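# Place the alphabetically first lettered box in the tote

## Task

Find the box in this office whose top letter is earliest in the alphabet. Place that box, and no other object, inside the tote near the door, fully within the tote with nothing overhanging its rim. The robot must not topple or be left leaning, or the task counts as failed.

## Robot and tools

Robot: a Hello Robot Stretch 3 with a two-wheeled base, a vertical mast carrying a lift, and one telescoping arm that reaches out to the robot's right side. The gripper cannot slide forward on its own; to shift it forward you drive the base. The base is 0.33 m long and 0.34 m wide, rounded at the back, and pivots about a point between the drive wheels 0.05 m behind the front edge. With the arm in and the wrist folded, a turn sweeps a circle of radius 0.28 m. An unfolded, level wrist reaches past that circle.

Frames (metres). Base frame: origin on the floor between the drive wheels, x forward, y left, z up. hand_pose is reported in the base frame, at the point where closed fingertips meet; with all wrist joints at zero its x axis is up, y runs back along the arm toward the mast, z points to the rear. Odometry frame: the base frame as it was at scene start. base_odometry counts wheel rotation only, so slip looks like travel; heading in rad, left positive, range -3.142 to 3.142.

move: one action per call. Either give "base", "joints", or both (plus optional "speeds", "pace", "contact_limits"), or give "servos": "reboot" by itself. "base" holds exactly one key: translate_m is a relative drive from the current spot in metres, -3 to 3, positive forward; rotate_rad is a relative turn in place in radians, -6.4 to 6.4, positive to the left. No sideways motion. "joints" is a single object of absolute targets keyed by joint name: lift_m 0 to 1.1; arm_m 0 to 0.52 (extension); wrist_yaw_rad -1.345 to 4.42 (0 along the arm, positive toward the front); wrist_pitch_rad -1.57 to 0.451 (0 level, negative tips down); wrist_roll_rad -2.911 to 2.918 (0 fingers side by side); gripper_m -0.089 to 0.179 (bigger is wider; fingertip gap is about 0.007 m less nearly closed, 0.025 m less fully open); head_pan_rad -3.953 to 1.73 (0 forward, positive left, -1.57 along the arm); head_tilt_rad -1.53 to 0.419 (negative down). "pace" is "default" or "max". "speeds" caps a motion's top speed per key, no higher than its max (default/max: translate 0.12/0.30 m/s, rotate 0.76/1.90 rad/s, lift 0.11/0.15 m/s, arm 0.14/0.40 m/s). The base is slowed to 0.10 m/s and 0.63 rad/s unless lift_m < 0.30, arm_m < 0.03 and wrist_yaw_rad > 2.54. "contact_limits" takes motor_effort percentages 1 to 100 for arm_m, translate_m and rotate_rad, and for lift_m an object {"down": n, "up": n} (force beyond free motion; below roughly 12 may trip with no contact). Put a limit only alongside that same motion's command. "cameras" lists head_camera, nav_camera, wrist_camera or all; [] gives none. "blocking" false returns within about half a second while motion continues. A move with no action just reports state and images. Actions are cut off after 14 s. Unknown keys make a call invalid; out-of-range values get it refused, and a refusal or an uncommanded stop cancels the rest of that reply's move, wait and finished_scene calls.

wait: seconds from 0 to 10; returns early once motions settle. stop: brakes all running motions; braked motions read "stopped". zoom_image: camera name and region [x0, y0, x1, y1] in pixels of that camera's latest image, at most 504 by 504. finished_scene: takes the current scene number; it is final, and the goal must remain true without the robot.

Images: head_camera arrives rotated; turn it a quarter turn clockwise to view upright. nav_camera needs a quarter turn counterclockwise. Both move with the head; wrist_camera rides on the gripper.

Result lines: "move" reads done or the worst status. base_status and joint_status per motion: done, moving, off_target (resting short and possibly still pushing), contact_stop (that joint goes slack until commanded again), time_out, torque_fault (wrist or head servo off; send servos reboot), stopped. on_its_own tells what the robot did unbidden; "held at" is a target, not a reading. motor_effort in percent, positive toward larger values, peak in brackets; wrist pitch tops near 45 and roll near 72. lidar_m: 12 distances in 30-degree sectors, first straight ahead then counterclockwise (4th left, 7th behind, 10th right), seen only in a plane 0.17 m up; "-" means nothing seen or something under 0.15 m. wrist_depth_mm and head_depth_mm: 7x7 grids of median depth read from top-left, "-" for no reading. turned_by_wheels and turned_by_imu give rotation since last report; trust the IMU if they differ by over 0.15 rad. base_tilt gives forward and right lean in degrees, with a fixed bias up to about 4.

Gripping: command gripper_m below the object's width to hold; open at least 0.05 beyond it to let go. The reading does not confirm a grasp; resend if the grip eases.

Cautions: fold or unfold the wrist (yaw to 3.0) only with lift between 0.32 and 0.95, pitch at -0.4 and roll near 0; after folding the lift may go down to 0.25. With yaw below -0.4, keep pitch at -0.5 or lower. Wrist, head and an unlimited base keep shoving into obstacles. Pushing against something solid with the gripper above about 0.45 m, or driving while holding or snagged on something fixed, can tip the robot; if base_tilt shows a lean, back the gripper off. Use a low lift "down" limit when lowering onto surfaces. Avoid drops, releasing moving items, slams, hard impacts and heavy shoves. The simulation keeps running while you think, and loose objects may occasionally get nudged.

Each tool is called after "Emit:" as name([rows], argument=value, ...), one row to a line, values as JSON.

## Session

Emit:
move(joints={"head_pan_rad": 0.0, "head_tilt_rad": -0.25}, pace="max")

Scene clock: 0.67 s.
move: done
base_odometry: x=+0.000 y=+0.000 heading=+0.000
turned_by_wheels: +0.000
turned_by_imu: +0.000
base_tilt: forward=+0.9 right=+0.0
lidar_m: 1.38 2.07 1.11 0.87 0.86 0.91 1.36 1.08 1.14 0.89 0.88 0.94
head_depth_mm: 1264 1276 1297 1329 1357 1383 1418 / 1471 1503 1525 1560 1602 1650 1609 / 1762 1805 1851 1897 1978 1970 1666 / 1970 2064 2122 2250 2368 2129 1649 / 1893 1979 2074 2144 2268 2139 1627 / 1824 1907 1976 2085 2179 2123 1615 / 1764 1847 1909 1998 2103 2121 1651
base_status: not commanded
joint_positions: lift_m=+0.410 arm_m=+0.002 wrist_yaw_rad=+2.888 wrist_pitch_rad=-0.323 wrist_roll_rad=+0.000 gripper_m=+0.037 head_pan_rad=+0.000 head_tilt_rad=-0.247
joint_status: all done
measured_speeds: all 0
motor_effort: left_wheel=-0.2(0.5) right_wheel=+2.2(2.4) lift_m=+26.4(26.5) arm_m=-9.5(10.3) wrist_yaw_rad=+0.5(1.3) wrist_pitch_rad=+2.7(3.1) wrist_roll_rad=+0.9(1.1) gripper_m=-0.9(1.0) head_pan_rad=+1.2(1.2) head_tilt_rad=-1.5(2.2)
hand_pose: x=+0.0377 y=+0.0812 z=+0.4448 quat_wxyz=(+0.201, +0.706, +0.025, +0.678)
wrist_depth_mm: - 712 - - - - - / 133 741 - - - - - / 140 175 - - - - - / 150 168 - - - - - / 161 172 966 923 914 912 930 / 720 183 128 689 735 738 738 / 619 193 615 622 594 623 631
pictures: head_camera (sideways), nav_camera (sideways), wrist_camera
Images, in order (width x height): head_camera 896x504, nav_camera 672x504, wrist_camera 644x364.

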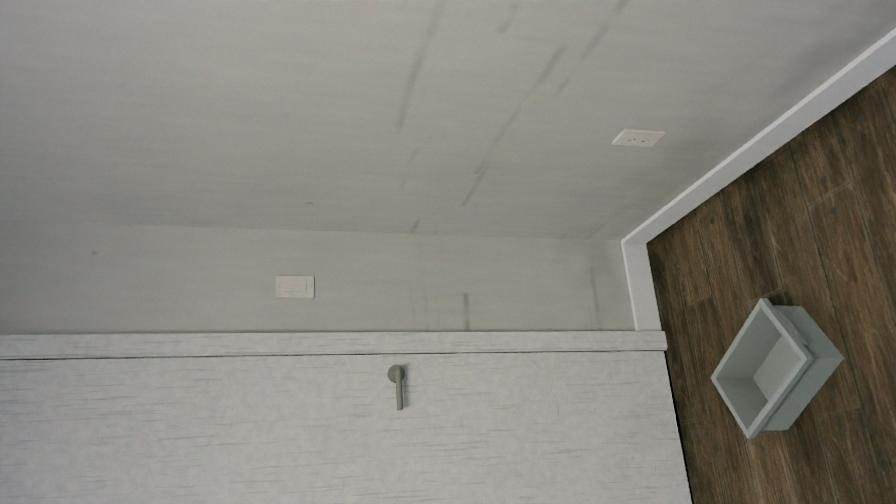

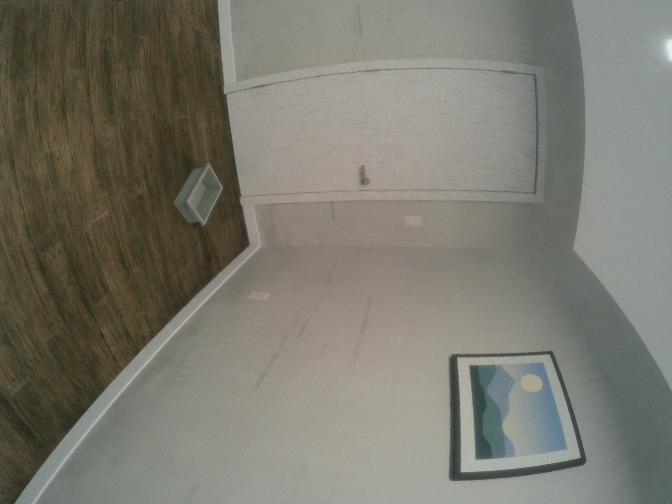

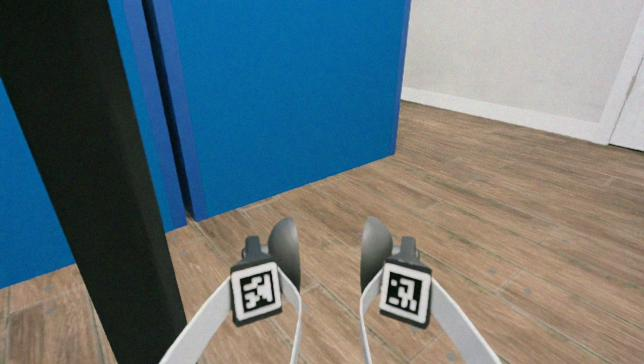

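Emit:
move(joints={"head_pan_rad": 1.5, "head_tilt_rad": -0.3}, pace="max", cameras=["nav_camera"])

Emit:
move(joints={"head_pan_rad": -1.4}, pace="max", cameras=["nav_camera"])

Emit:
move(joints={"head_pan_rad": -2.8}, pace="max", cameras=["nav_camera"])

Scene clock: 5.83 s.
move: done
base_odometry: x=+0.000 y=+0.000 heading=+0.000
turned_by_wheels: +0.000
turned_by_imu: +0.001
base_tilt: forward=+0.9 right=-0.2
lidar_m: 1.39 2.07 1.11 0.87 0.86 0.91 1.35 1.08 1.14 0.89 0.88 0.94
head_depth_mm: 894 951 1019 1092 1182 1269 1382 / 860 907 960 1034 1100 1198 1294 / 822 865 918 984 1050 1124 1213 / 792 836 882 937 997 1070 1140 / 761 799 844 895 953 1010 1089 / 746 780 822 868 917 979 1033 / 710 743 779 823 867 919 982
base_status: not commanded
joint_positions: lift_m=+0.410 arm_m=+0.002 wrist_yaw_rad=+2.888 wrist_pitch_rad=-0.323 wrist_roll_rad=+0.000 gripper_m=+0.037 head_pan_rad=+1.533 head_tilt_rad=-0.301
joint_status: all done
measured_speeds: all 0
motor_effort: left_wheel=-0.3(0.4) right_wheel=+2.1(2.5) lift_m=+27.0(27.2) arm_m=-21.0(21.0) wrist_yaw_rad=+0.6(1.4) wrist_pitch_rad=+2.8(3.1) wrist_roll_rad=+0.9(1.0) gripper_m=-0.4(1.2) head_pan_rad=-1.2(5.2) head_tilt_rad=-1.4(4.7)
hand_pose: x=+0.0377 y=+0.0812 z=+0.4448 quat_wxyz=(+0.201, +0.706, +0.025, +0.678)
wrist_depth_mm: - 718 - - - - - / 133 754 - - - - - / 141 175 - - - - - / 150 168 - - - - - / 161 171 953 936 922 919 929 / 707 183 127 698 706 749 755 / 620 192 612 631 596 627 623
pictures: nav_camera (sideways)
Images, in order (width x height): nav_camera 672x504.

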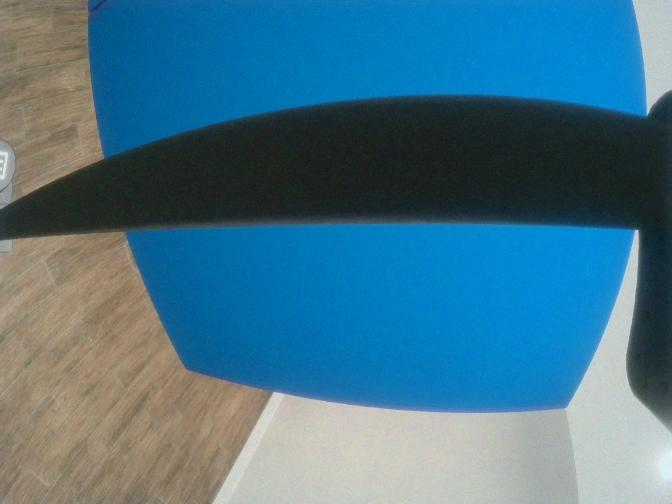

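Scene clock: 7.13 s.
move: done
base_odometry: x=+0.000 y=+0.000 heading=+0.000
turned_by_wheels: +0.000
turned_by_imu: +0.000
base_tilt: forward=+1.0 right=-0.1
lidar_m: 1.38 2.07 1.11 0.87 0.86 0.91 1.35 1.08 1.14 0.89 0.88 0.94
head_depth_mm: 821 865 924 985 1049 1136 1228 / 802 847 900 953 1021 1095 1185 / 786 827 873 929 989 1062 1144 / 763 806 854 904 961 1029 1104 / 749 788 831 881 933 1003 1067 / 729 767 809 858 907 971 1038 / 714 752 788 835 889 938 1011
base_status: not commanded
joint_positions: lift_m=+0.410 arm_m=+0.002 wrist_yaw_rad=+2.888 wrist_pitch_rad=-0.323 wrist_roll_rad=+0.000 gripper_m=+0.037 head_pan_rad=-1.452 head_tilt_rad=-0.301
joint_status: all done
measured_speeds: all 0
motor_effort: left_wheel=-0.4(0.5) right_wheel=+2.2(2.5) lift_m=+27.4(27.5) arm_m=-23.6(23.6) wrist_yaw_rad=+1.0(1.3) wrist_pitch_rad=+2.6(3.2) wrist_roll_rad=+0.8(1.0) gripper_m=-0.4(1.6) head_pan_rad=+2.1(4.6) head_tilt_rad=-1.0(2.1)
hand_pose: x=+0.0377 y=+0.0812 z=+0.4448 quat_wxyz=(+0.201, +0.706, +0.025, +0.678)
wrist_depth_mm: - 709 - - - - - / 133 747 - - - - - / 140 174 - - - - - / 150 168 - - - - - / 160 172 947 934 908 949 918 / 723 182 127 670 722 754 728 / 619 193 610 622 589 626 627
pictures: nav_camera (sideways)
Images, in order (width x height): nav_camera 672x504.

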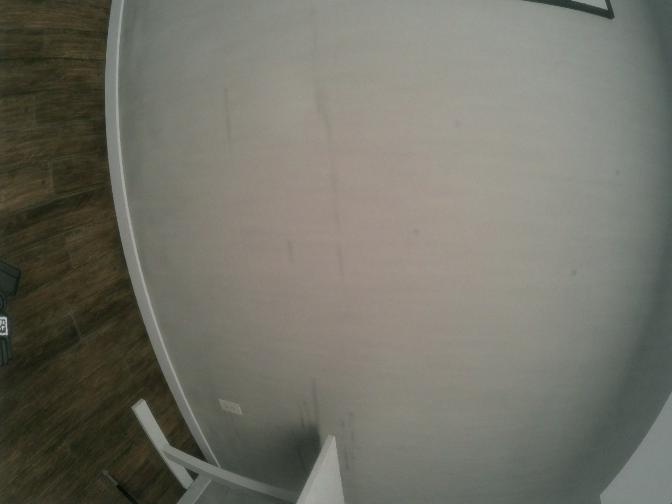

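Scene clock: 8.13 s.
move: done
base_odometry: x=+0.000 y=+0.000 heading=+0.000
turned_by_wheels: +0.000
turned_by_imu: +0.000
base_tilt: forward=+1.0 right=-0.2
lidar_m: 1.39 2.07 1.11 0.87 0.86 0.91 1.35 1.08 1.14 0.89 0.88 0.94
head_depth_mm: 1495 1580 1669 1197 1852 1493 1548 / 1482 1561 1642 1193 1872 1940 1593 / 1469 1560 1638 1182 1862 1912 1574 / 1463 1558 1636 1176 1810 1897 1530 / 1440 1524 1623 1158 1467 1781 1539 / 1443 1519 1594 1159 1764 1461 1475 / 1434 1504 1580 1143 1798 1873 1562
base_status: not commanded
joint_positions: lift_m=+0.410 arm_m=+0.002 wrist_yaw_rad=+2.888 wrist_pitch_rad=-0.323 wrist_roll_rad=+0.000 gripper_m=+0.037 head_pan_rad=-2.854 head_tilt_rad=-0.301
joint_status: all done
measured_speeds: all 0
motor_effort: left_wheel=-0.3(0.4) right_wheel=+2.5(2.6) lift_m=+27.6(27.6) arm_m=-23.2(23.6) wrist_yaw_rad=+0.3(1.1) wrist_pitch_rad=+2.8(3.0) wrist_roll_rad=+0.8(1.1) gripper_m=+0.2(1.0) head_pan_rad=+3.0(5.1) head_tilt_rad=-1.0(2.0)
hand_pose: x=+0.0377 y=+0.0812 z=+0.4448 quat_wxyz=(+0.201, +0.706, +0.025, +0.678)
wrist_depth_mm: - 707 - - - - - / 133 754 - - - - - / 140 174 - - - - - / 149 167 - - - - - / 160 172 953 918 910 917 898 / 723 183 127 693 718 749 747 / 620 192 608 625 586 627 627
pictures: nav_camera (sideways)
Images, in order (width x height): nav_camera 672x504.

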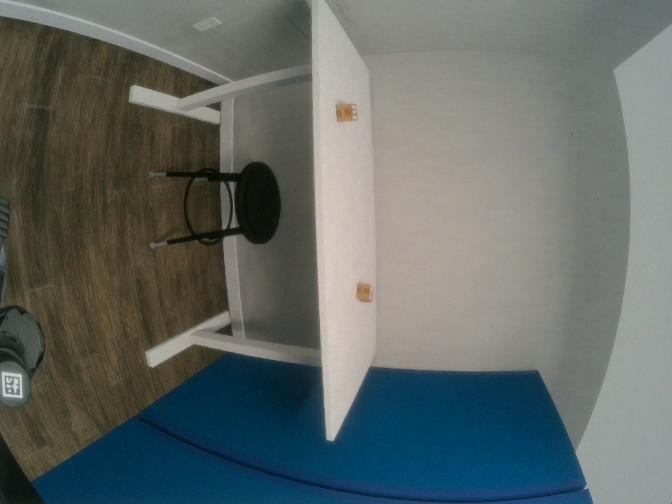

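Emit:
move(joints={"head_pan_rad": -2.69, "head_tilt_rad": -0.3}, pace="max", cameras=["head_camera"])

Scene clock: 26.03 s.
move: done
base_odometry: x=+0.000 y=+0.000 heading=+0.000
turned_by_wheels: +0.000
turned_by_imu: +0.001
base_tilt: forward=+0.8 right=-0.1
lidar_m: 1.38 2.07 1.11 0.87 0.86 0.91 1.35 1.07 1.14 0.89 0.88 0.94
head_depth_mm: 1417 1507 1582 1188 1789 1875 1584 / 1437 1516 1588 1203 1792 1880 1583 / 1456 1519 1616 1184 1786 1559 1546 / 1461 1553 1626 1179 1485 1775 1525 / 1471 1561 1636 1157 1826 1845 1524 / 1485 1571 1649 1076 1866 1937 1556 / 1513 1590 1685 1143 1868 1763 1541
base_status: not commanded
joint_positions: lift_m=+0.410 arm_m=+0.002 wrist_yaw_rad=+2.888 wrist_pitch_rad=-0.323 wrist_roll_rad=+0.000 gripper_m=+0.037 head_pan_rad=-2.688 head_tilt_rad=-0.301
joint_status: all done
measured_speeds: all 0
motor_effort: left_wheel=+0.0(0.5) right_wheel=+2.1(2.4) lift_m=+28.3(28.6) arm_m=-22.7(23.5) wrist_yaw_rad=+0.6(1.3) wrist_pitch_rad=+2.6(3.0) wrist_roll_rad=+0.8(1.0) gripper_m=-0.1(1.2) head_pan_rad=+2.1(4.8) head_tilt_rad=+0.6(1.9)
hand_pose: x=+0.0377 y=+0.0812 z=+0.4448 quat_wxyz=(+0.201, +0.706, +0.025, +0.678)
wrist_depth_mm: - 708 - - - - - / 133 763 - - - - - / 140 174 - - - - - / 149 167 - - - - - / 161 172 964 921 893 920 919 / 707 183 127 689 735 737 754 / 630 193 608 627 588 640 622
pictures: head_camera (sideways)
Images, in order (width x height): head_camera 896x504.

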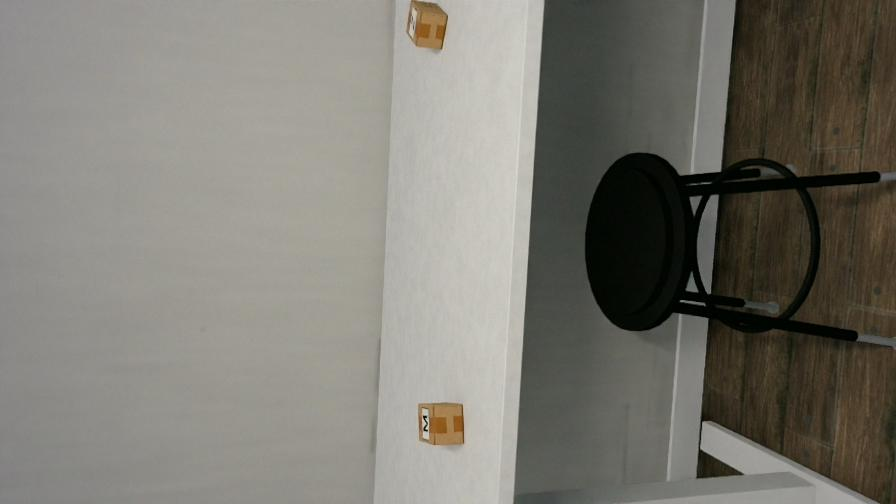

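Emit:
zoom_image(camera="head_camera", region=[390, 0, 470, 60])

Emit:
zoom_image(camera="head_camera", region=[400, 394, 480, 454])

Scaled by 6.300 (camera's finer frame: 1280x720).

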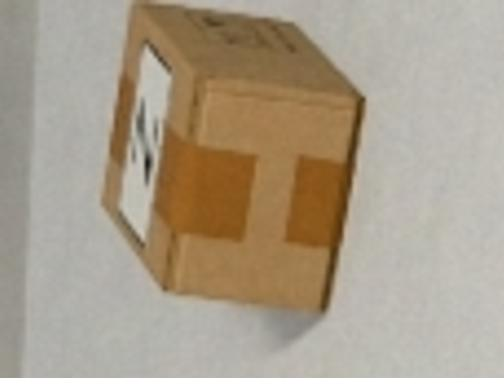

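Scaled by 6.300 (camera's finer frame: 1280x720).

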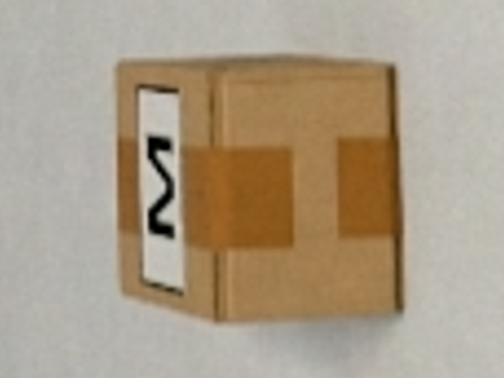

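Emit:
move(base={"rotate_rad": 0.767}, joints={"lift_m": 0.28, "head_pan_rad": 0.0}, pace="max", cameras=[])

Emit:
move(base={"translate_m": 1.67}, pace="max", cameras=[])

Emit:
move(base={"rotate_rad": 1.223}, pace="max", cameras=["nav_camera"])

Scene clock: 54.67 s.
move: done
base_odometry: x=+0.000 y=+0.000 heading=+0.767
turned_by_wheels: +0.767
turned_by_imu: +0.764
base_tilt: forward=+1.0 right=-0.3
lidar_m: 2.08 0.95 0.85 0.86 1.03 1.08 1.11 0.98 0.88 0.88 1.06 2.01
head_depth_mm: 1749 1835 1932 2040 2128 1988 1587 / 1834 1946 1993 2139 2212 2010 1594 / 1917 1979 2109 2215 2337 1997 1576 / 1992 2090 2207 2331 2444 1989 1571 / 2087 2201 2300 2454 2537 1958 1570 / 2153 2251 2440 2541 2525 1889 1557 / 1137 1176 1221 1273 1323 1391 1443
base_status: done
joint_positions: lift_m=+0.280 arm_m=+0.002 wrist_yaw_rad=+2.888 wrist_pitch_rad=-0.324 wrist_roll_rad=+0.000 gripper_m=+0.037 head_pan_rad=+0.016 head_tilt_rad=-0.301
joint_status: all done
measured_speeds: translate_m=+0.000 rotate_rad=+0.000 lift_m=+0.000 arm_m=+0.000 wrist_yaw_rad=+0.000 wrist_pitch_rad=+0.000 wrist_roll_rad=+0.000 head_pan_rad=-0.024 head_tilt_rad=+0.000
motor_effort: left_wheel=-9.4(15.4) right_wheel=+10.1(14.7) lift_m=+22.0(25.9) arm_m=-22.3(23.8) wrist_yaw_rad=+0.4(1.2) wrist_pitch_rad=+2.9(3.2) wrist_roll_rad=+0.7(1.1) gripper_m=-0.3(1.0) head_pan_rad=-2.3(5.0) head_tilt_rad=+2.2(3.9)
hand_pose: x=+0.0376 y=+0.0810 z=+0.3143 quat_wxyz=(+0.202, +0.706, +0.025, +0.678)
wrist_depth_mm: - 139 - - 780 - - / 133 - - - 813 - - / 140 156 - - 884 - - / 149 170 912 884 935 878 885 / 167 172 739 712 721 715 714 / 548 182 127 534 547 574 567 / 478 193 293 485 467 479 483

Scene clock: 61.63 s.
move: done
base_odometry: x=+1.203 y=+1.158 heading=+0.767
turned_by_wheels: +0.000
turned_by_imu: -0.001
base_tilt: forward=+1.1 right=-0.2
lidar_m: 0.52 0.63 1.20 0.79 0.56 0.71 2.55 1.58 1.42 0.90 0.55 0.52
head_depth_mm: 410 428 449 471 496 524 555 / 424 443 466 491 517 550 582 / 439 462 486 512 543 576 613 / 457 479 504 535 568 607 645 / 475 499 529 562 595 636 683 / 495 523 553 590 628 671 725 / 516 546 579 620 662 714 769
base_status: done
joint_positions: lift_m=+0.280 arm_m=+0.002 wrist_yaw_rad=+2.888 wrist_pitch_rad=-0.324 wrist_roll_rad=+0.000 gripper_m=+0.037 head_pan_rad=+0.000 head_tilt_rad=-0.299
joint_status: not commanded
measured_speeds: all 0
motor_effort: left_wheel=+5.1(12.9) right_wheel=+2.2(18.4) lift_m=+26.3(26.3) arm_m=-17.4(22.6) wrist_yaw_rad=+0.8(1.3) wrist_pitch_rad=+3.3(3.6) wrist_roll_rad=+0.9(1.1) gripper_m=-0.8(1.6) head_pan_rad=-4.0(4.6) head_tilt_rad=+3.5(4.8)
hand_pose: x=+0.0376 y=+0.0810 z=+0.3143 quat_wxyz=(+0.202, +0.706, +0.025, +0.678)
wrist_depth_mm: - - - - - - - / 133 162 - - - - - / 140 171 - - - - - / 150 165 919 913 919 909 - / 460 172 739 708 711 713 641 / 519 182 128 522 558 572 573 / 481 193 294 480 471 485 480

Scene clock: 63.53 s.
move: done
base_odometry: x=+1.203 y=+1.158 heading=+1.989
turned_by_wheels: +1.223
turned_by_imu: +1.218
base_tilt: forward=+1.0 right=-0.1
lidar_m: 1.83 0.64 0.54 1.09 2.08 1.49 1.42 0.74 0.53 0.52 0.54 0.72
head_depth_mm: 1900 1875 1840 1787 1785 1739 1542 / 2859 3010 2966 2813 2539 1989 1592 / 2953 3092 3218 3466 2734 1993 1575 / 2935 3073 3278 3472 2700 1987 1570 / 2959 3110 3213 3393 2669 1975 1564 / 2950 3128 3263 3440 2666 1949 1561 / 2944 3089 3181 3506 2682 1961 1559
base_status: done
joint_positions: lift_m=+0.280 arm_m=+0.002 wrist_yaw_rad=+2.888 wrist_pitch_rad=-0.324 wrist_roll_rad=+0.000 gripper_m=+0.037 head_pan_rad=+0.000 head_tilt_rad=-0.299
joint_status: not commanded
measured_speeds: all 0
motor_effort: left_wheel=-8.9(16.1) right_wheel=+8.0(17.2) lift_m=+27.3(27.5) arm_m=-23.2(23.6) wrist_yaw_rad=+1.1(1.5) wrist_pitch_rad=+3.2(3.4) wrist_roll_rad=+0.8(1.1) gripper_m=-0.7(1.1) head_pan_rad=-2.1(3.9) head_tilt_rad=+2.1(4.5)
hand_pose: x=+0.0376 y=+0.0810 z=+0.3143 quat_wxyz=(+0.202, +0.706, +0.025, +0.678)
wrist_depth_mm: - - - - 498 517 - / 133 - - - 536 - - / 140 - - - - - - / 149 168 920 933 - - 870 / 167 172 732 710 157 678 700 / 544 181 128 525 559 567 575 / 485 193 294 478 465 479 482
pictures: nav_camera (sideways)
Images, in order (width x height): nav_camera 672x504.

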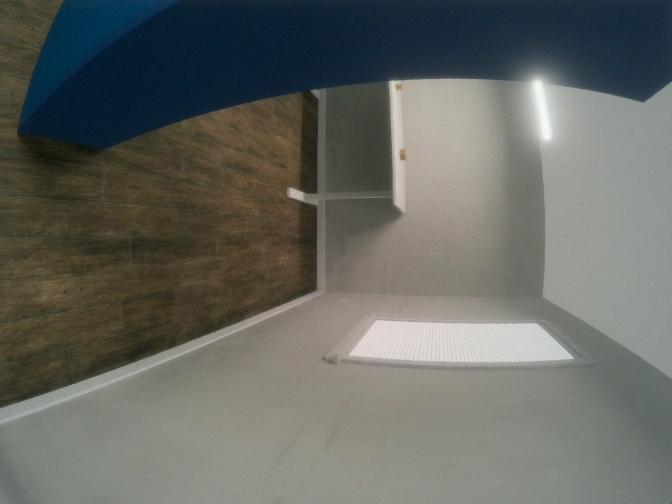

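Emit:
move(base={"translate_m": 0.92}, pace="max", cameras=[])

Emit:
move(base={"rotate_rad": 1.2}, joints={"head_pan_rad": -1.2, "head_tilt_rad": -0.28}, pace="max", cameras=[])

Emit:
move(base={"translate_m": 1.3}, pace="max", cameras=["head_camera", "nav_camera"])

Scene clock: 83.33 s.
move: done
base_odometry: x=+0.829 y=+1.999 heading=+1.989
turned_by_wheels: +0.000
turned_by_imu: +0.000
base_tilt: forward=+1.0 right=+0.0
lidar_m: 1.73 2.03 3.14 1.35 0.50 0.64 2.20 0.73 0.52 0.50 0.51 0.68
head_depth_mm: 1844 1779 1732 1708 1674 1646 1525 / 2109 2212 2307 2469 2431 2009 1572 / 2123 2239 2328 2478 2581 1978 1572 / 2137 2245 2339 2519 2590 1976 1576 / 2145 2266 2344 2500 2580 1978 1572 / 2129 2245 2293 2489 2429 1984 1562 / 2150 2247 2313 2523 2619 1970 1559
base_status: done
joint_positions: lift_m=+0.280 arm_m=+0.002 wrist_yaw_rad=+2.888 wrist_pitch_rad=-0.324 wrist_roll_rad=+0.000 gripper_m=+0.037 head_pan_rad=+0.000 head_tilt_rad=-0.299
joint_status: not commanded
measured_speeds: all 0
motor_effort: left_wheel=+3.4(12.6) right_wheel=+3.1(16.1) lift_m=+26.7(30.5) arm_m=-19.8(22.0) wrist_yaw_rad=+1.3(1.3) wrist_pitch_rad=+3.0(3.6) wrist_roll_rad=+0.8(1.1) gripper_m=+0.0(1.2) head_pan_rad=-1.8(3.8) head_tilt_rad=+0.5(1.9)
hand_pose: x=+0.0376 y=+0.0810 z=+0.3143 quat_wxyz=(+0.202, +0.706, +0.025, +0.678)
wrist_depth_mm: - - - - - - - / 133 - - - - - - / 141 - - - - - - / 149 165 917 922 930 945 930 / 469 171 755 715 705 706 709 / 528 182 128 537 560 575 568 / 480 192 293 477 464 480 479

Scene clock: 85.20 s.
move: done
base_odometry: x=+0.829 y=+1.999 heading=-3.094
turned_by_wheels: +1.200
turned_by_imu: +1.195
base_tilt: forward=+1.0 right=-0.1
lidar_m: 3.13 0.49 0.50 0.74 1.33 0.64 0.50 0.50 0.54 0.80 2.02 2.61
head_depth_mm: 1648 1629 1617 1578 1561 1542 1474 / 2129 2203 2280 2359 2307 1982 1617 / 2142 2245 2342 2487 2626 2058 1591 / 2130 2242 2348 2492 2563 2041 1589 / 2154 2237 2343 2483 2588 2013 1599 / 2126 2237 2304 2486 2593 2026 1591 / 2122 2231 2346 2517 2590 2008 1581
base_status: done
joint_positions: lift_m=+0.280 arm_m=+0.002 wrist_yaw_rad=+2.888 wrist_pitch_rad=-0.324 wrist_roll_rad=+0.000 gripper_m=+0.037 head_pan_rad=-1.216 head_tilt_rad=-0.282
joint_status: all done
measured_speeds: translate_m=+0.000 rotate_rad=+0.000 lift_m=+0.000 arm_m=+0.000 wrist_yaw_rad=+0.000 wrist_pitch_rad=+0.000 wrist_roll_rad=+0.000 head_pan_rad=+0.024 head_tilt_rad=+0.000
motor_effort: left_wheel=-7.7(17.7) right_wheel=+9.9(16.2) lift_m=+21.6(26.8) arm_m=-23.2(23.7) wrist_yaw_rad=+1.0(1.2) wrist_pitch_rad=+3.2(3.4) wrist_roll_rad=+0.9(1.1) gripper_m=+0.7(1.2) head_pan_rad=+2.5(4.8) head_tilt_rad=+3.5(6.7)
hand_pose: x=+0.0376 y=+0.0810 z=+0.3143 quat_wxyz=(+0.202, +0.706, +0.025, +0.678)
wrist_depth_mm: - - - - 496 418 - / 133 - - - 509 447 - / 140 - - - - 484 - / 149 168 904 876 - 504 866 / 167 171 740 700 150 630 720 / 550 183 127 530 146 572 572 / 480 193 296 484 470 480 480

Scene clock: 90.90 s.
move: done
base_odometry: x=-0.469 y=+1.938 heading=-3.095
turned_by_wheels: +0.000
turned_by_imu: -0.001
base_tilt: forward=+0.9 right=-0.3
lidar_m: 1.85 1.64 1.28 0.68 1.03 0.95 1.70 1.68 1.80 1.60 1.55 2.05
head_depth_mm: 1649 1741 1831 1409 2037 2029 1618 / 1660 1750 1828 1411 2038 2061 1617 / 1674 1739 1837 1393 2035 2042 1614 / 1655 1761 1832 1375 2055 2059 1610 / 1680 1734 1850 1506 2066 2030 1602 / 1681 1743 1839 1428 2072 2024 1600 / 1693 1759 1842 1487 2017 1802 1598
base_status: done
joint_positions: lift_m=+0.280 arm_m=+0.002 wrist_yaw_rad=+2.888 wrist_pitch_rad=-0.324 wrist_roll_rad=+0.000 gripper_m=+0.037 head_pan_rad=-1.200 head_tilt_rad=-0.280
joint_status: not commanded
measured_speeds: all 0
motor_effort: left_wheel=-2.0(12.3) right_wheel=+8.8(19.6) lift_m=+26.8(27.0) arm_m=-19.5(23.2) wrist_yaw_rad=+0.6(1.3) wrist_pitch_rad=+3.0(3.5) wrist_roll_rad=+1.0(1.1) gripper_m=-0.4(1.3) head_pan_rad=+2.9(4.5) head_tilt_rad=+3.4(5.6)
hand_pose: x=+0.0376 y=+0.0810 z=+0.3143 quat_wxyz=(+0.202, +0.706, +0.025, +0.678)
wrist_depth_mm: - 139 - - - - - / 133 147 - - - - - / 140 156 - - - - - / 150 164 818 862 925 931 941 / 160 170 741 700 723 717 708 / 544 183 127 533 550 575 577 / 471 193 295 483 460 485 482
pictures: head_camera (sideways), nav_camera (sideways)
Images, in order (width x height): head_camera 896x504, nav_camera 672x504.

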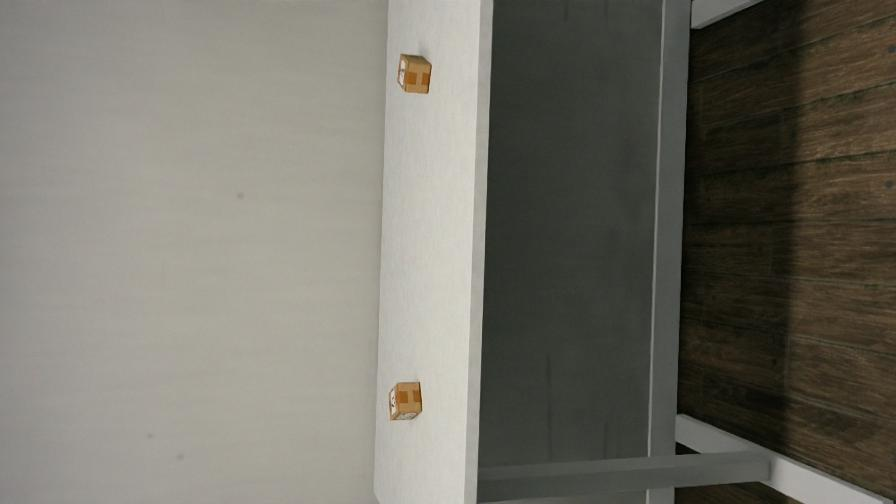

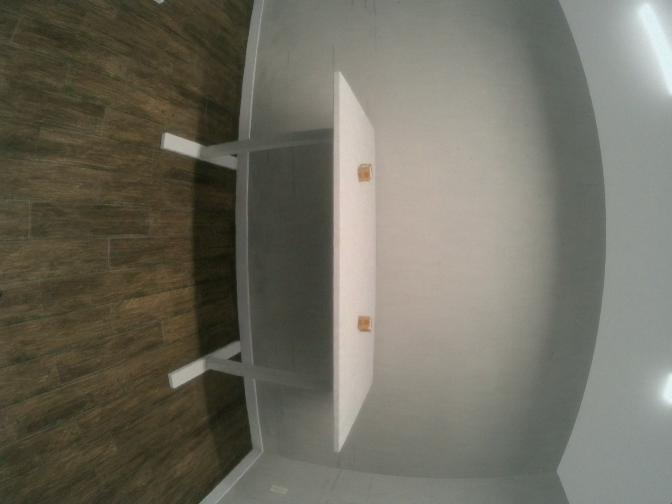

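Emit:
zoom_image(camera="head_camera", region=[380, 40, 450, 110])

Emit:
zoom_image(camera="head_camera", region=[370, 366, 440, 436])

Emit:
move(joints={"head_pan_rad": 0.3}, pace="max", cameras=["head_camera", "nav_camera"])

Scaled by 7.200 (camera's finer frame: 1280x720).

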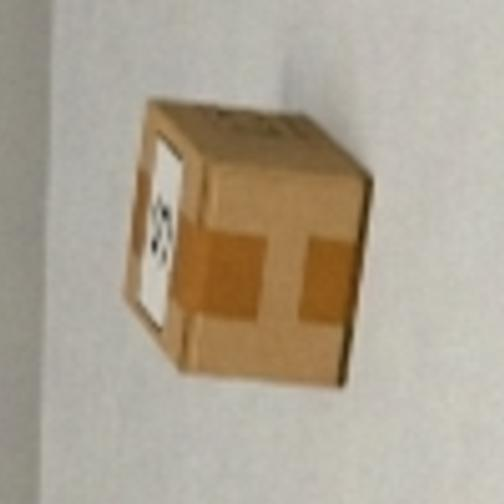

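Scaled by 7.200 (camera's finer frame: 1280x720).

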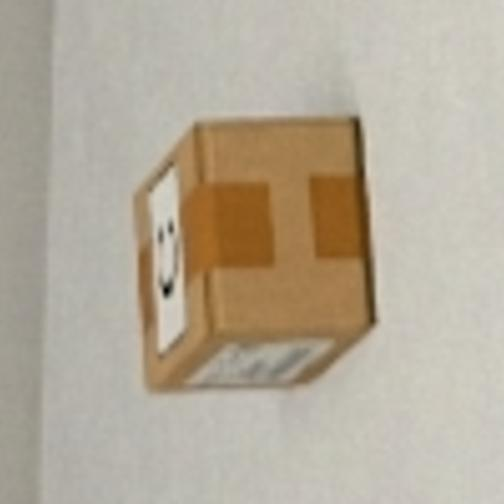

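Scene clock: 94.73 s.
move: done
base_odometry: x=-0.469 y=+1.938 heading=-3.095
turned_by_wheels: +0.000
turned_by_imu: +0.001
base_tilt: forward=+0.9 right=-0.2
lidar_m: 1.84 1.64 1.28 0.68 1.03 0.95 1.70 1.68 1.80 1.60 1.55 2.05
head_depth_mm: 1823 1932 2002 1764 2255 2057 1621 / 1825 1922 2036 1746 2257 2064 1613 / 1826 1915 2005 1722 2252 2007 1582 / 1828 1908 2001 1707 2212 2053 1606 / 1813 1901 2015 1682 2251 1999 1588 / 1812 1904 1986 1669 2208 1936 1602 / 1804 1906 2019 1668 2215 2024 1595
base_status: not commanded
joint_positions: lift_m=+0.280 arm_m=+0.002 wrist_yaw_rad=+2.888 wrist_pitch_rad=-0.324 wrist_roll_rad=+0.000 gripper_m=+0.037 head_pan_rad=+0.337 head_tilt_rad=-0.280
joint_status: all done
measured_speeds: all 0
motor_effort: left_wheel=-2.0(2.3) right_wheel=+8.5(9.2) lift_m=+30.3(30.6) arm_m=-16.3(17.7) wrist_yaw_rad=+0.5(1.2) wrist_pitch_rad=+3.2(3.4) wrist_roll_rad=+0.9(1.0) gripper_m=-0.2(0.8) head_pan_rad=-2.1(5.5) head_tilt_rad=+3.2(4.2)
hand_pose: x=+0.0376 y=+0.0810 z=+0.3143 quat_wxyz=(+0.202, +0.706, +0.025, +0.678)
wrist_depth_mm: - 139 - - - - - / 133 146 - - - - - / 140 156 - - - - - / 149 165 774 887 934 969 934 / 161 169 733 708 702 703 708 / 559 182 128 536 561 576 584 / 481 193 293 478 461 482 483
pictures: head_camera (sideways), nav_camera (sideways)
Images, in order (width x height): head_camera 896x504, nav_camera 672x504.

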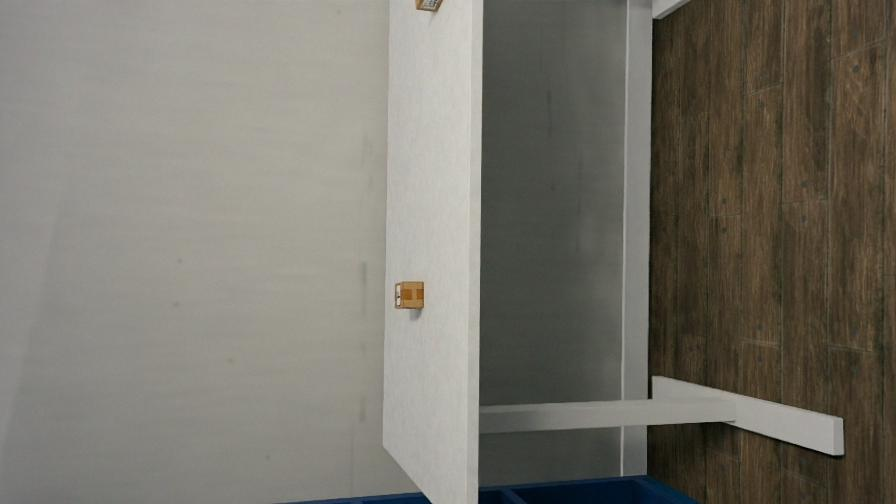

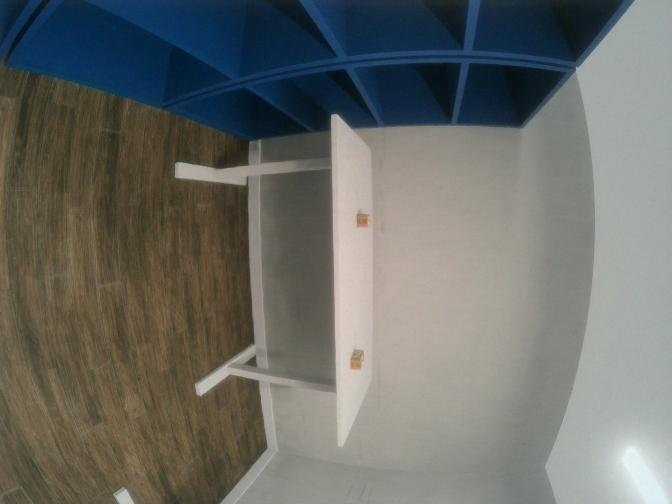

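Emit:
zoom_image(camera="head_camera", region=[385, 270, 435, 320])

Emit:
zoom_image(camera="head_camera", region=[405, 0, 455, 50])

Scaled by 10.080 (camera's finer frame: 1280x720).

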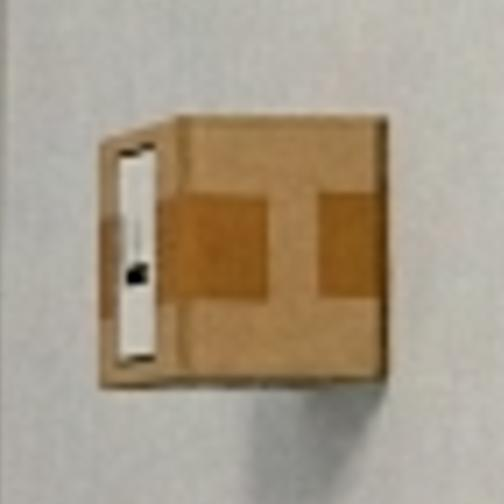

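Scaled by 10.080 (camera's finer frame: 1280x720).

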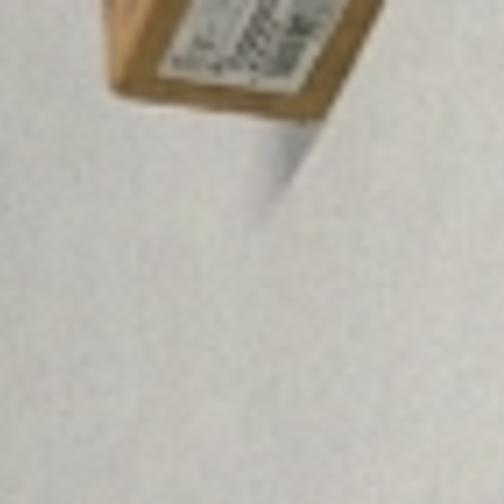

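Emit:
move(base={"rotate_rad": -0.184}, pace="max", cameras=[])

Emit:
move(base={"translate_m": 0.87}, joints={"head_pan_rad": 0.32, "head_tilt_rad": -0.3}, pace="max", cameras=["head_camera"])

Emit:
zoom_image(camera="head_camera", region=[368, 172, 528, 332])

Emit:
move(joints={"head_pan_rad": 1.0}, pace="max", cameras=["head_camera"])

Emit:
zoom_image(camera="head_camera", region=[368, 172, 528, 332])

Emit:
move(joints={"head_pan_rad": -1.67, "lift_m": 0.9}, pace="max", cameras=["head_camera"])

Scene clock: 117.73 s.
move: done
base_odometry: x=-0.469 y=+1.938 heading=+3.005
turned_by_wheels: -0.184
turned_by_imu: -0.183
base_tilt: forward=+1.1 right=-0.2
lidar_m: 1.85 2.08 1.28 0.70 0.69 1.04 0.95 1.68 1.71 1.60 1.91 1.55
head_depth_mm: 2026 2118 2266 2293 2521 2070 1615 / 1979 2045 2182 1850 2383 2016 1618 / 1901 2019 2112 1714 2395 2050 1613 / 1884 1962 2101 1709 2328 2067 1614 / 1840 1915 2019 1702 2270 2038 1604 / 1798 1879 1974 1691 2189 2017 1591 / 1746 1854 1945 1509 2149 2039 1604
base_status: done
joint_positions: lift_m=+0.280 arm_m=+0.002 wrist_yaw_rad=+2.888 wrist_pitch_rad=-0.324 wrist_roll_rad=+0.000 gripper_m=+0.037 head_pan_rad=+0.300 head_tilt_rad=-0.280
joint_status: not commanded
measured_speeds: all 0
motor_effort: left_wheel=+8.2(15.7) right_wheel=-8.7(13.9) lift_m=+28.7(30.3) arm_m=-13.7(14.5) wrist_yaw_rad=+0.6(1.2) wrist_pitch_rad=+3.0(3.3) wrist_roll_rad=+0.9(1.1) gripper_m=-0.5(1.1) head_pan_rad=-3.0(3.9) head_tilt_rad=+2.8(3.7)
hand_pose: x=+0.0376 y=+0.0810 z=+0.3143 quat_wxyz=(+0.202, +0.706, +0.025, +0.678)
wrist_depth_mm: - - - - - - - / 133 - - - - - - / 140 654 - - - - - / 150 165 864 935 945 915 941 / 162 170 728 717 707 706 712 / 550 183 128 536 550 578 580 / 480 192 295 481 461 482 483

Scene clock: 121.97 s.
move: done
base_odometry: x=-1.331 y=+2.056 heading=+3.005
turned_by_wheels: +0.000
turned_by_imu: -0.001
base_tilt: forward=+1.0 right=-0.2
lidar_m: 0.99 1.37 1.26 1.21 1.21 1.24 1.81 2.39 1.70 1.51 0.99 1.45
head_depth_mm: 1293 1351 1440 1534 851 1763 1594 / 1250 1325 1395 1454 845 1696 1576 / 1235 1295 1378 1332 838 1115 1222 / 1204 1268 1346 1321 835 694 1580 / 1187 1245 1308 1316 777 687 1571 / 1155 1219 1274 1299 826 659 1568 / 1132 1199 1261 1292 824 633 1550
base_status: done
joint_positions: lift_m=+0.280 arm_m=+0.002 wrist_yaw_rad=+2.888 wrist_pitch_rad=-0.324 wrist_roll_rad=+0.000 gripper_m=+0.037 head_pan_rad=+0.320 head_tilt_rad=-0.300
joint_status: all done
measured_speeds: all 0
motor_effort: left_wheel=+11.1(17.6) right_wheel=-4.4(11.0) lift_m=+21.8(28.9) arm_m=-13.6(14.3) wrist_yaw_rad=+1.0(1.3) wrist_pitch_rad=+3.1(3.5) wrist_roll_rad=+0.8(1.2) gripper_m=-0.5(1.2) head_pan_rad=+3.8(4.2) head_tilt_rad=-1.5(2.7)
hand_pose: x=+0.0376 y=+0.0810 z=+0.3143 quat_wxyz=(+0.202, +0.706, +0.025, +0.678)
wrist_depth_mm: - - - - - - - / 133 - - - - - - / 140 - - - - - - / 149 168 913 908 931 944 912 / 167 172 748 710 706 714 708 / 549 183 127 533 547 569 571 / 479 193 294 481 469 480 487
pictures: head_camera (sideways)
Images, in order (width x height): head_camera 896x504.

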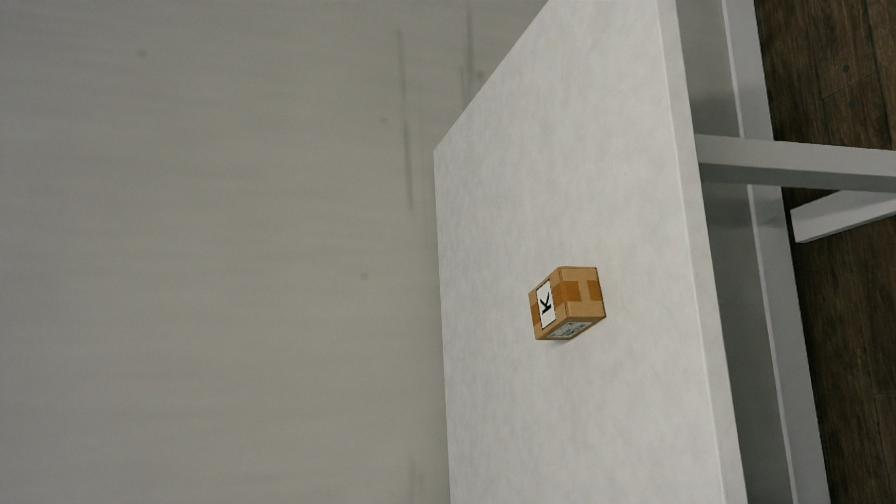

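Scaled by 3.150 (camera's finer frame: 1280x720).

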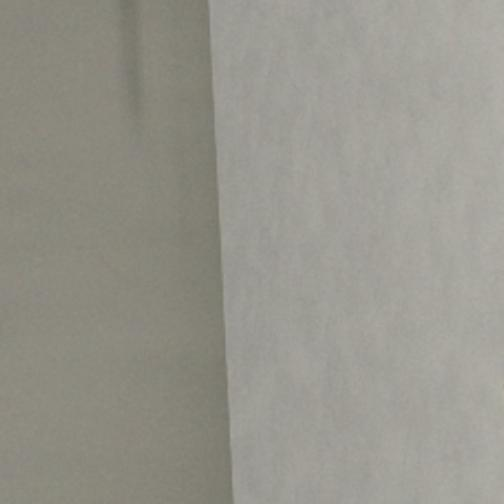

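Scene clock: 122.80 s.
move: done
base_odometry: x=-1.331 y=+2.056 heading=+3.005
turned_by_wheels: +0.000
turned_by_imu: +0.000
base_tilt: forward=+1.0 right=+0.0
lidar_m: 0.99 1.37 1.26 1.21 1.21 1.24 1.80 2.39 1.70 1.51 0.99 1.44
head_depth_mm: 1158 1210 1275 1291 854 622 1513 / 1215 1271 1338 1327 847 668 1583 / 1266 1322 1389 1321 841 698 1572 / 1332 1401 1481 1320 838 1744 1562 / 1409 1473 1551 1316 835 1826 1559 / 1475 1562 1650 1301 828 1845 1475 / 1506 1584 1671 1294 873 1772 1505
base_status: not commanded
joint_positions: lift_m=+0.280 arm_m=+0.002 wrist_yaw_rad=+2.888 wrist_pitch_rad=-0.324 wrist_roll_rad=+0.000 gripper_m=+0.037 head_pan_rad=+1.018 head_tilt_rad=-0.300
joint_status: all done
measured_speeds: all 0
motor_effort: left_wheel=+11.1(11.1) right_wheel=-4.0(4.7) lift_m=+20.4(21.8) arm_m=-13.4(13.6) wrist_yaw_rad=+1.0(1.3) wrist_pitch_rad=+3.1(3.4) wrist_roll_rad=+0.9(1.1) gripper_m=-0.7(1.6) head_pan_rad=+0.4(4.8) head_tilt_rad=-0.8(2.5)
hand_pose: x=+0.0376 y=+0.0810 z=+0.3143 quat_wxyz=(+0.202, +0.706, +0.025, +0.678)
wrist_depth_mm: - - - - - - - / 133 - - - - - - / 140 - - - - - - / 150 169 931 930 934 948 934 / 166 171 740 710 719 709 714 / 546 182 128 531 556 578 576 / 476 193 295 485 467 477 483
pictures: head_camera (sideways)
Images, in order (width x height): head_camera 896x504.

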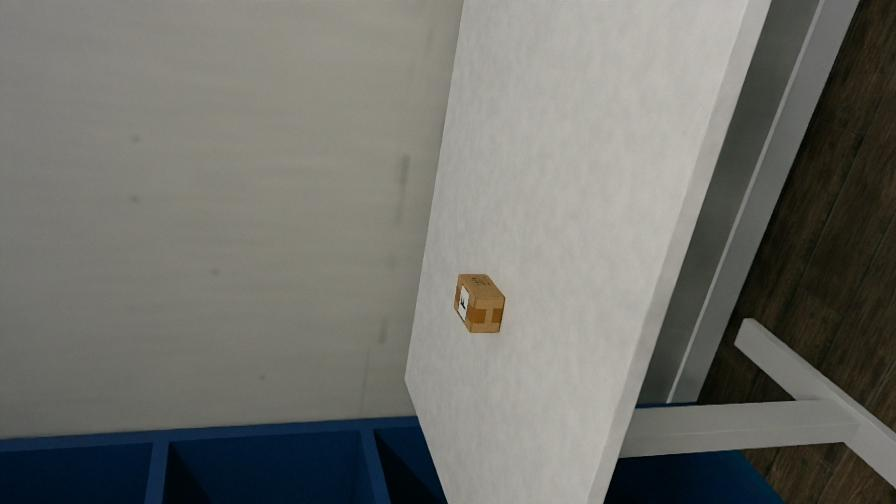

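Scaled by 3.150 (camera's finer frame: 1280x720).

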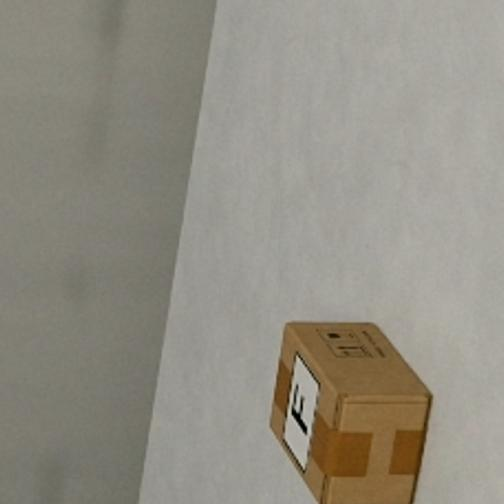

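Scene clock: 127.73 s.
move: done
base_odometry: x=-1.331 y=+2.056 heading=+3.005
turned_by_wheels: +0.000
turned_by_imu: +0.001
base_tilt: forward=+1.0 right=-0.1
lidar_m: 0.99 1.37 1.27 1.21 1.21 1.24 1.81 2.39 1.70 1.51 0.99 1.45
head_depth_mm: 1941 2080 2250 1309 2388 1878 1570 / 1778 1891 1997 1188 2373 1925 1587 / 1653 1743 1821 1185 2125 1994 1558 / 1536 1614 1707 1168 1947 1964 1577 / 1429 1515 1582 1165 879 1870 1565 / 1351 1409 1478 1148 822 1753 1566 / 1270 1320 1403 1060 772 1629 1561
base_status: not commanded
joint_positions: lift_m=+0.900 arm_m=+0.002 wrist_yaw_rad=+2.888 wrist_pitch_rad=-0.324 wrist_roll_rad=+0.000 gripper_m=+0.037 head_pan_rad=-1.672 head_tilt_rad=-0.300
joint_status: all done
measured_speeds: all 0
motor_effort: left_wheel=+11.1(11.3) right_wheel=-3.9(4.6) lift_m=+29.5(33.4) arm_m=-13.0(13.9) wrist_yaw_rad=+0.6(1.2) wrist_pitch_rad=+3.2(3.5) wrist_roll_rad=+0.9(1.2) gripper_m=-0.2(1.2) head_pan_rad=+3.2(6.1) head_tilt_rad=-1.8(2.3)
hand_pose: x=+0.0376 y=+0.0810 z=+0.9342 quat_wxyz=(+0.202, +0.706, +0.026, +0.678)
wrist_depth_mm: - - - - - - - / 133 - - - - - - / 140 - - - - - - / 150 170 - - - - - / 167 172 - - - - - / - 182 127 - - - - / - 194 - - - - -
pictures: head_camera (sideways)
Images, in order (width x height): head_camera 896x504.

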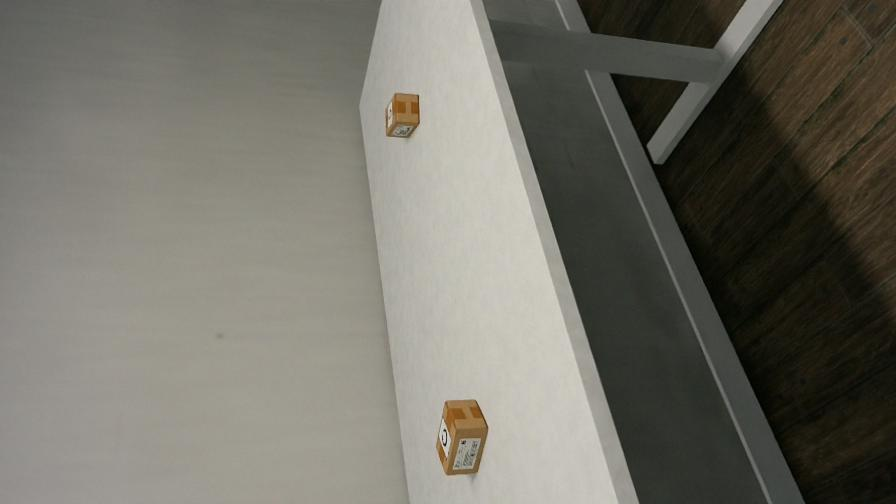

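Emit:
zoom_image(camera="head_camera", region=[424, 390, 504, 480])

Emit:
zoom_image(camera="head_camera", region=[370, 80, 440, 150])

Scaled by 5.600 (camera's finer frame: 1280x720).

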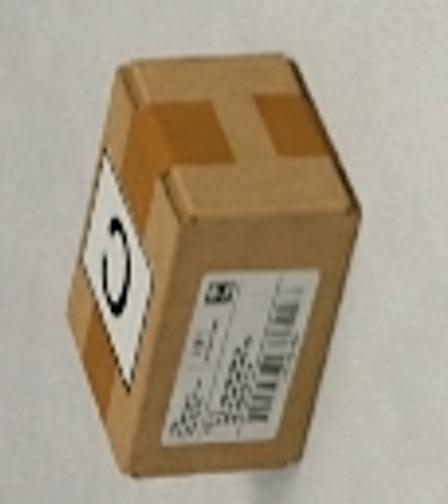

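Scaled by 7.200 (camera's finer frame: 1280x720).

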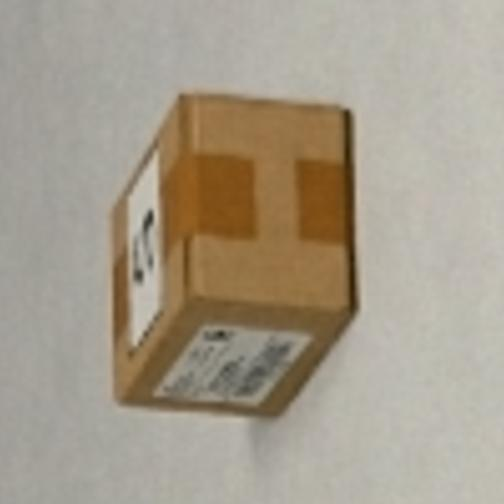

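Emit:
zoom_image(camera="head_camera", region=[380, 94, 410, 134])

Emit:
zoom_image(camera="head_camera", region=[432, 405, 462, 465])

Scaled by 12.600 (camera's finer frame: 1280x720).

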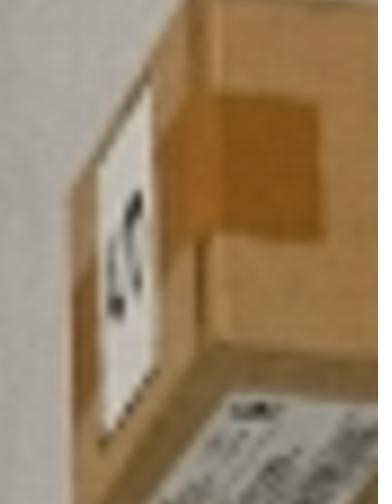

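Scaled by 8.400 (camera's finer frame: 1280x720).

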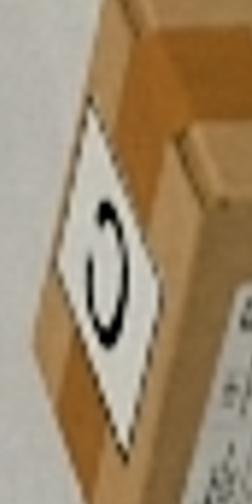

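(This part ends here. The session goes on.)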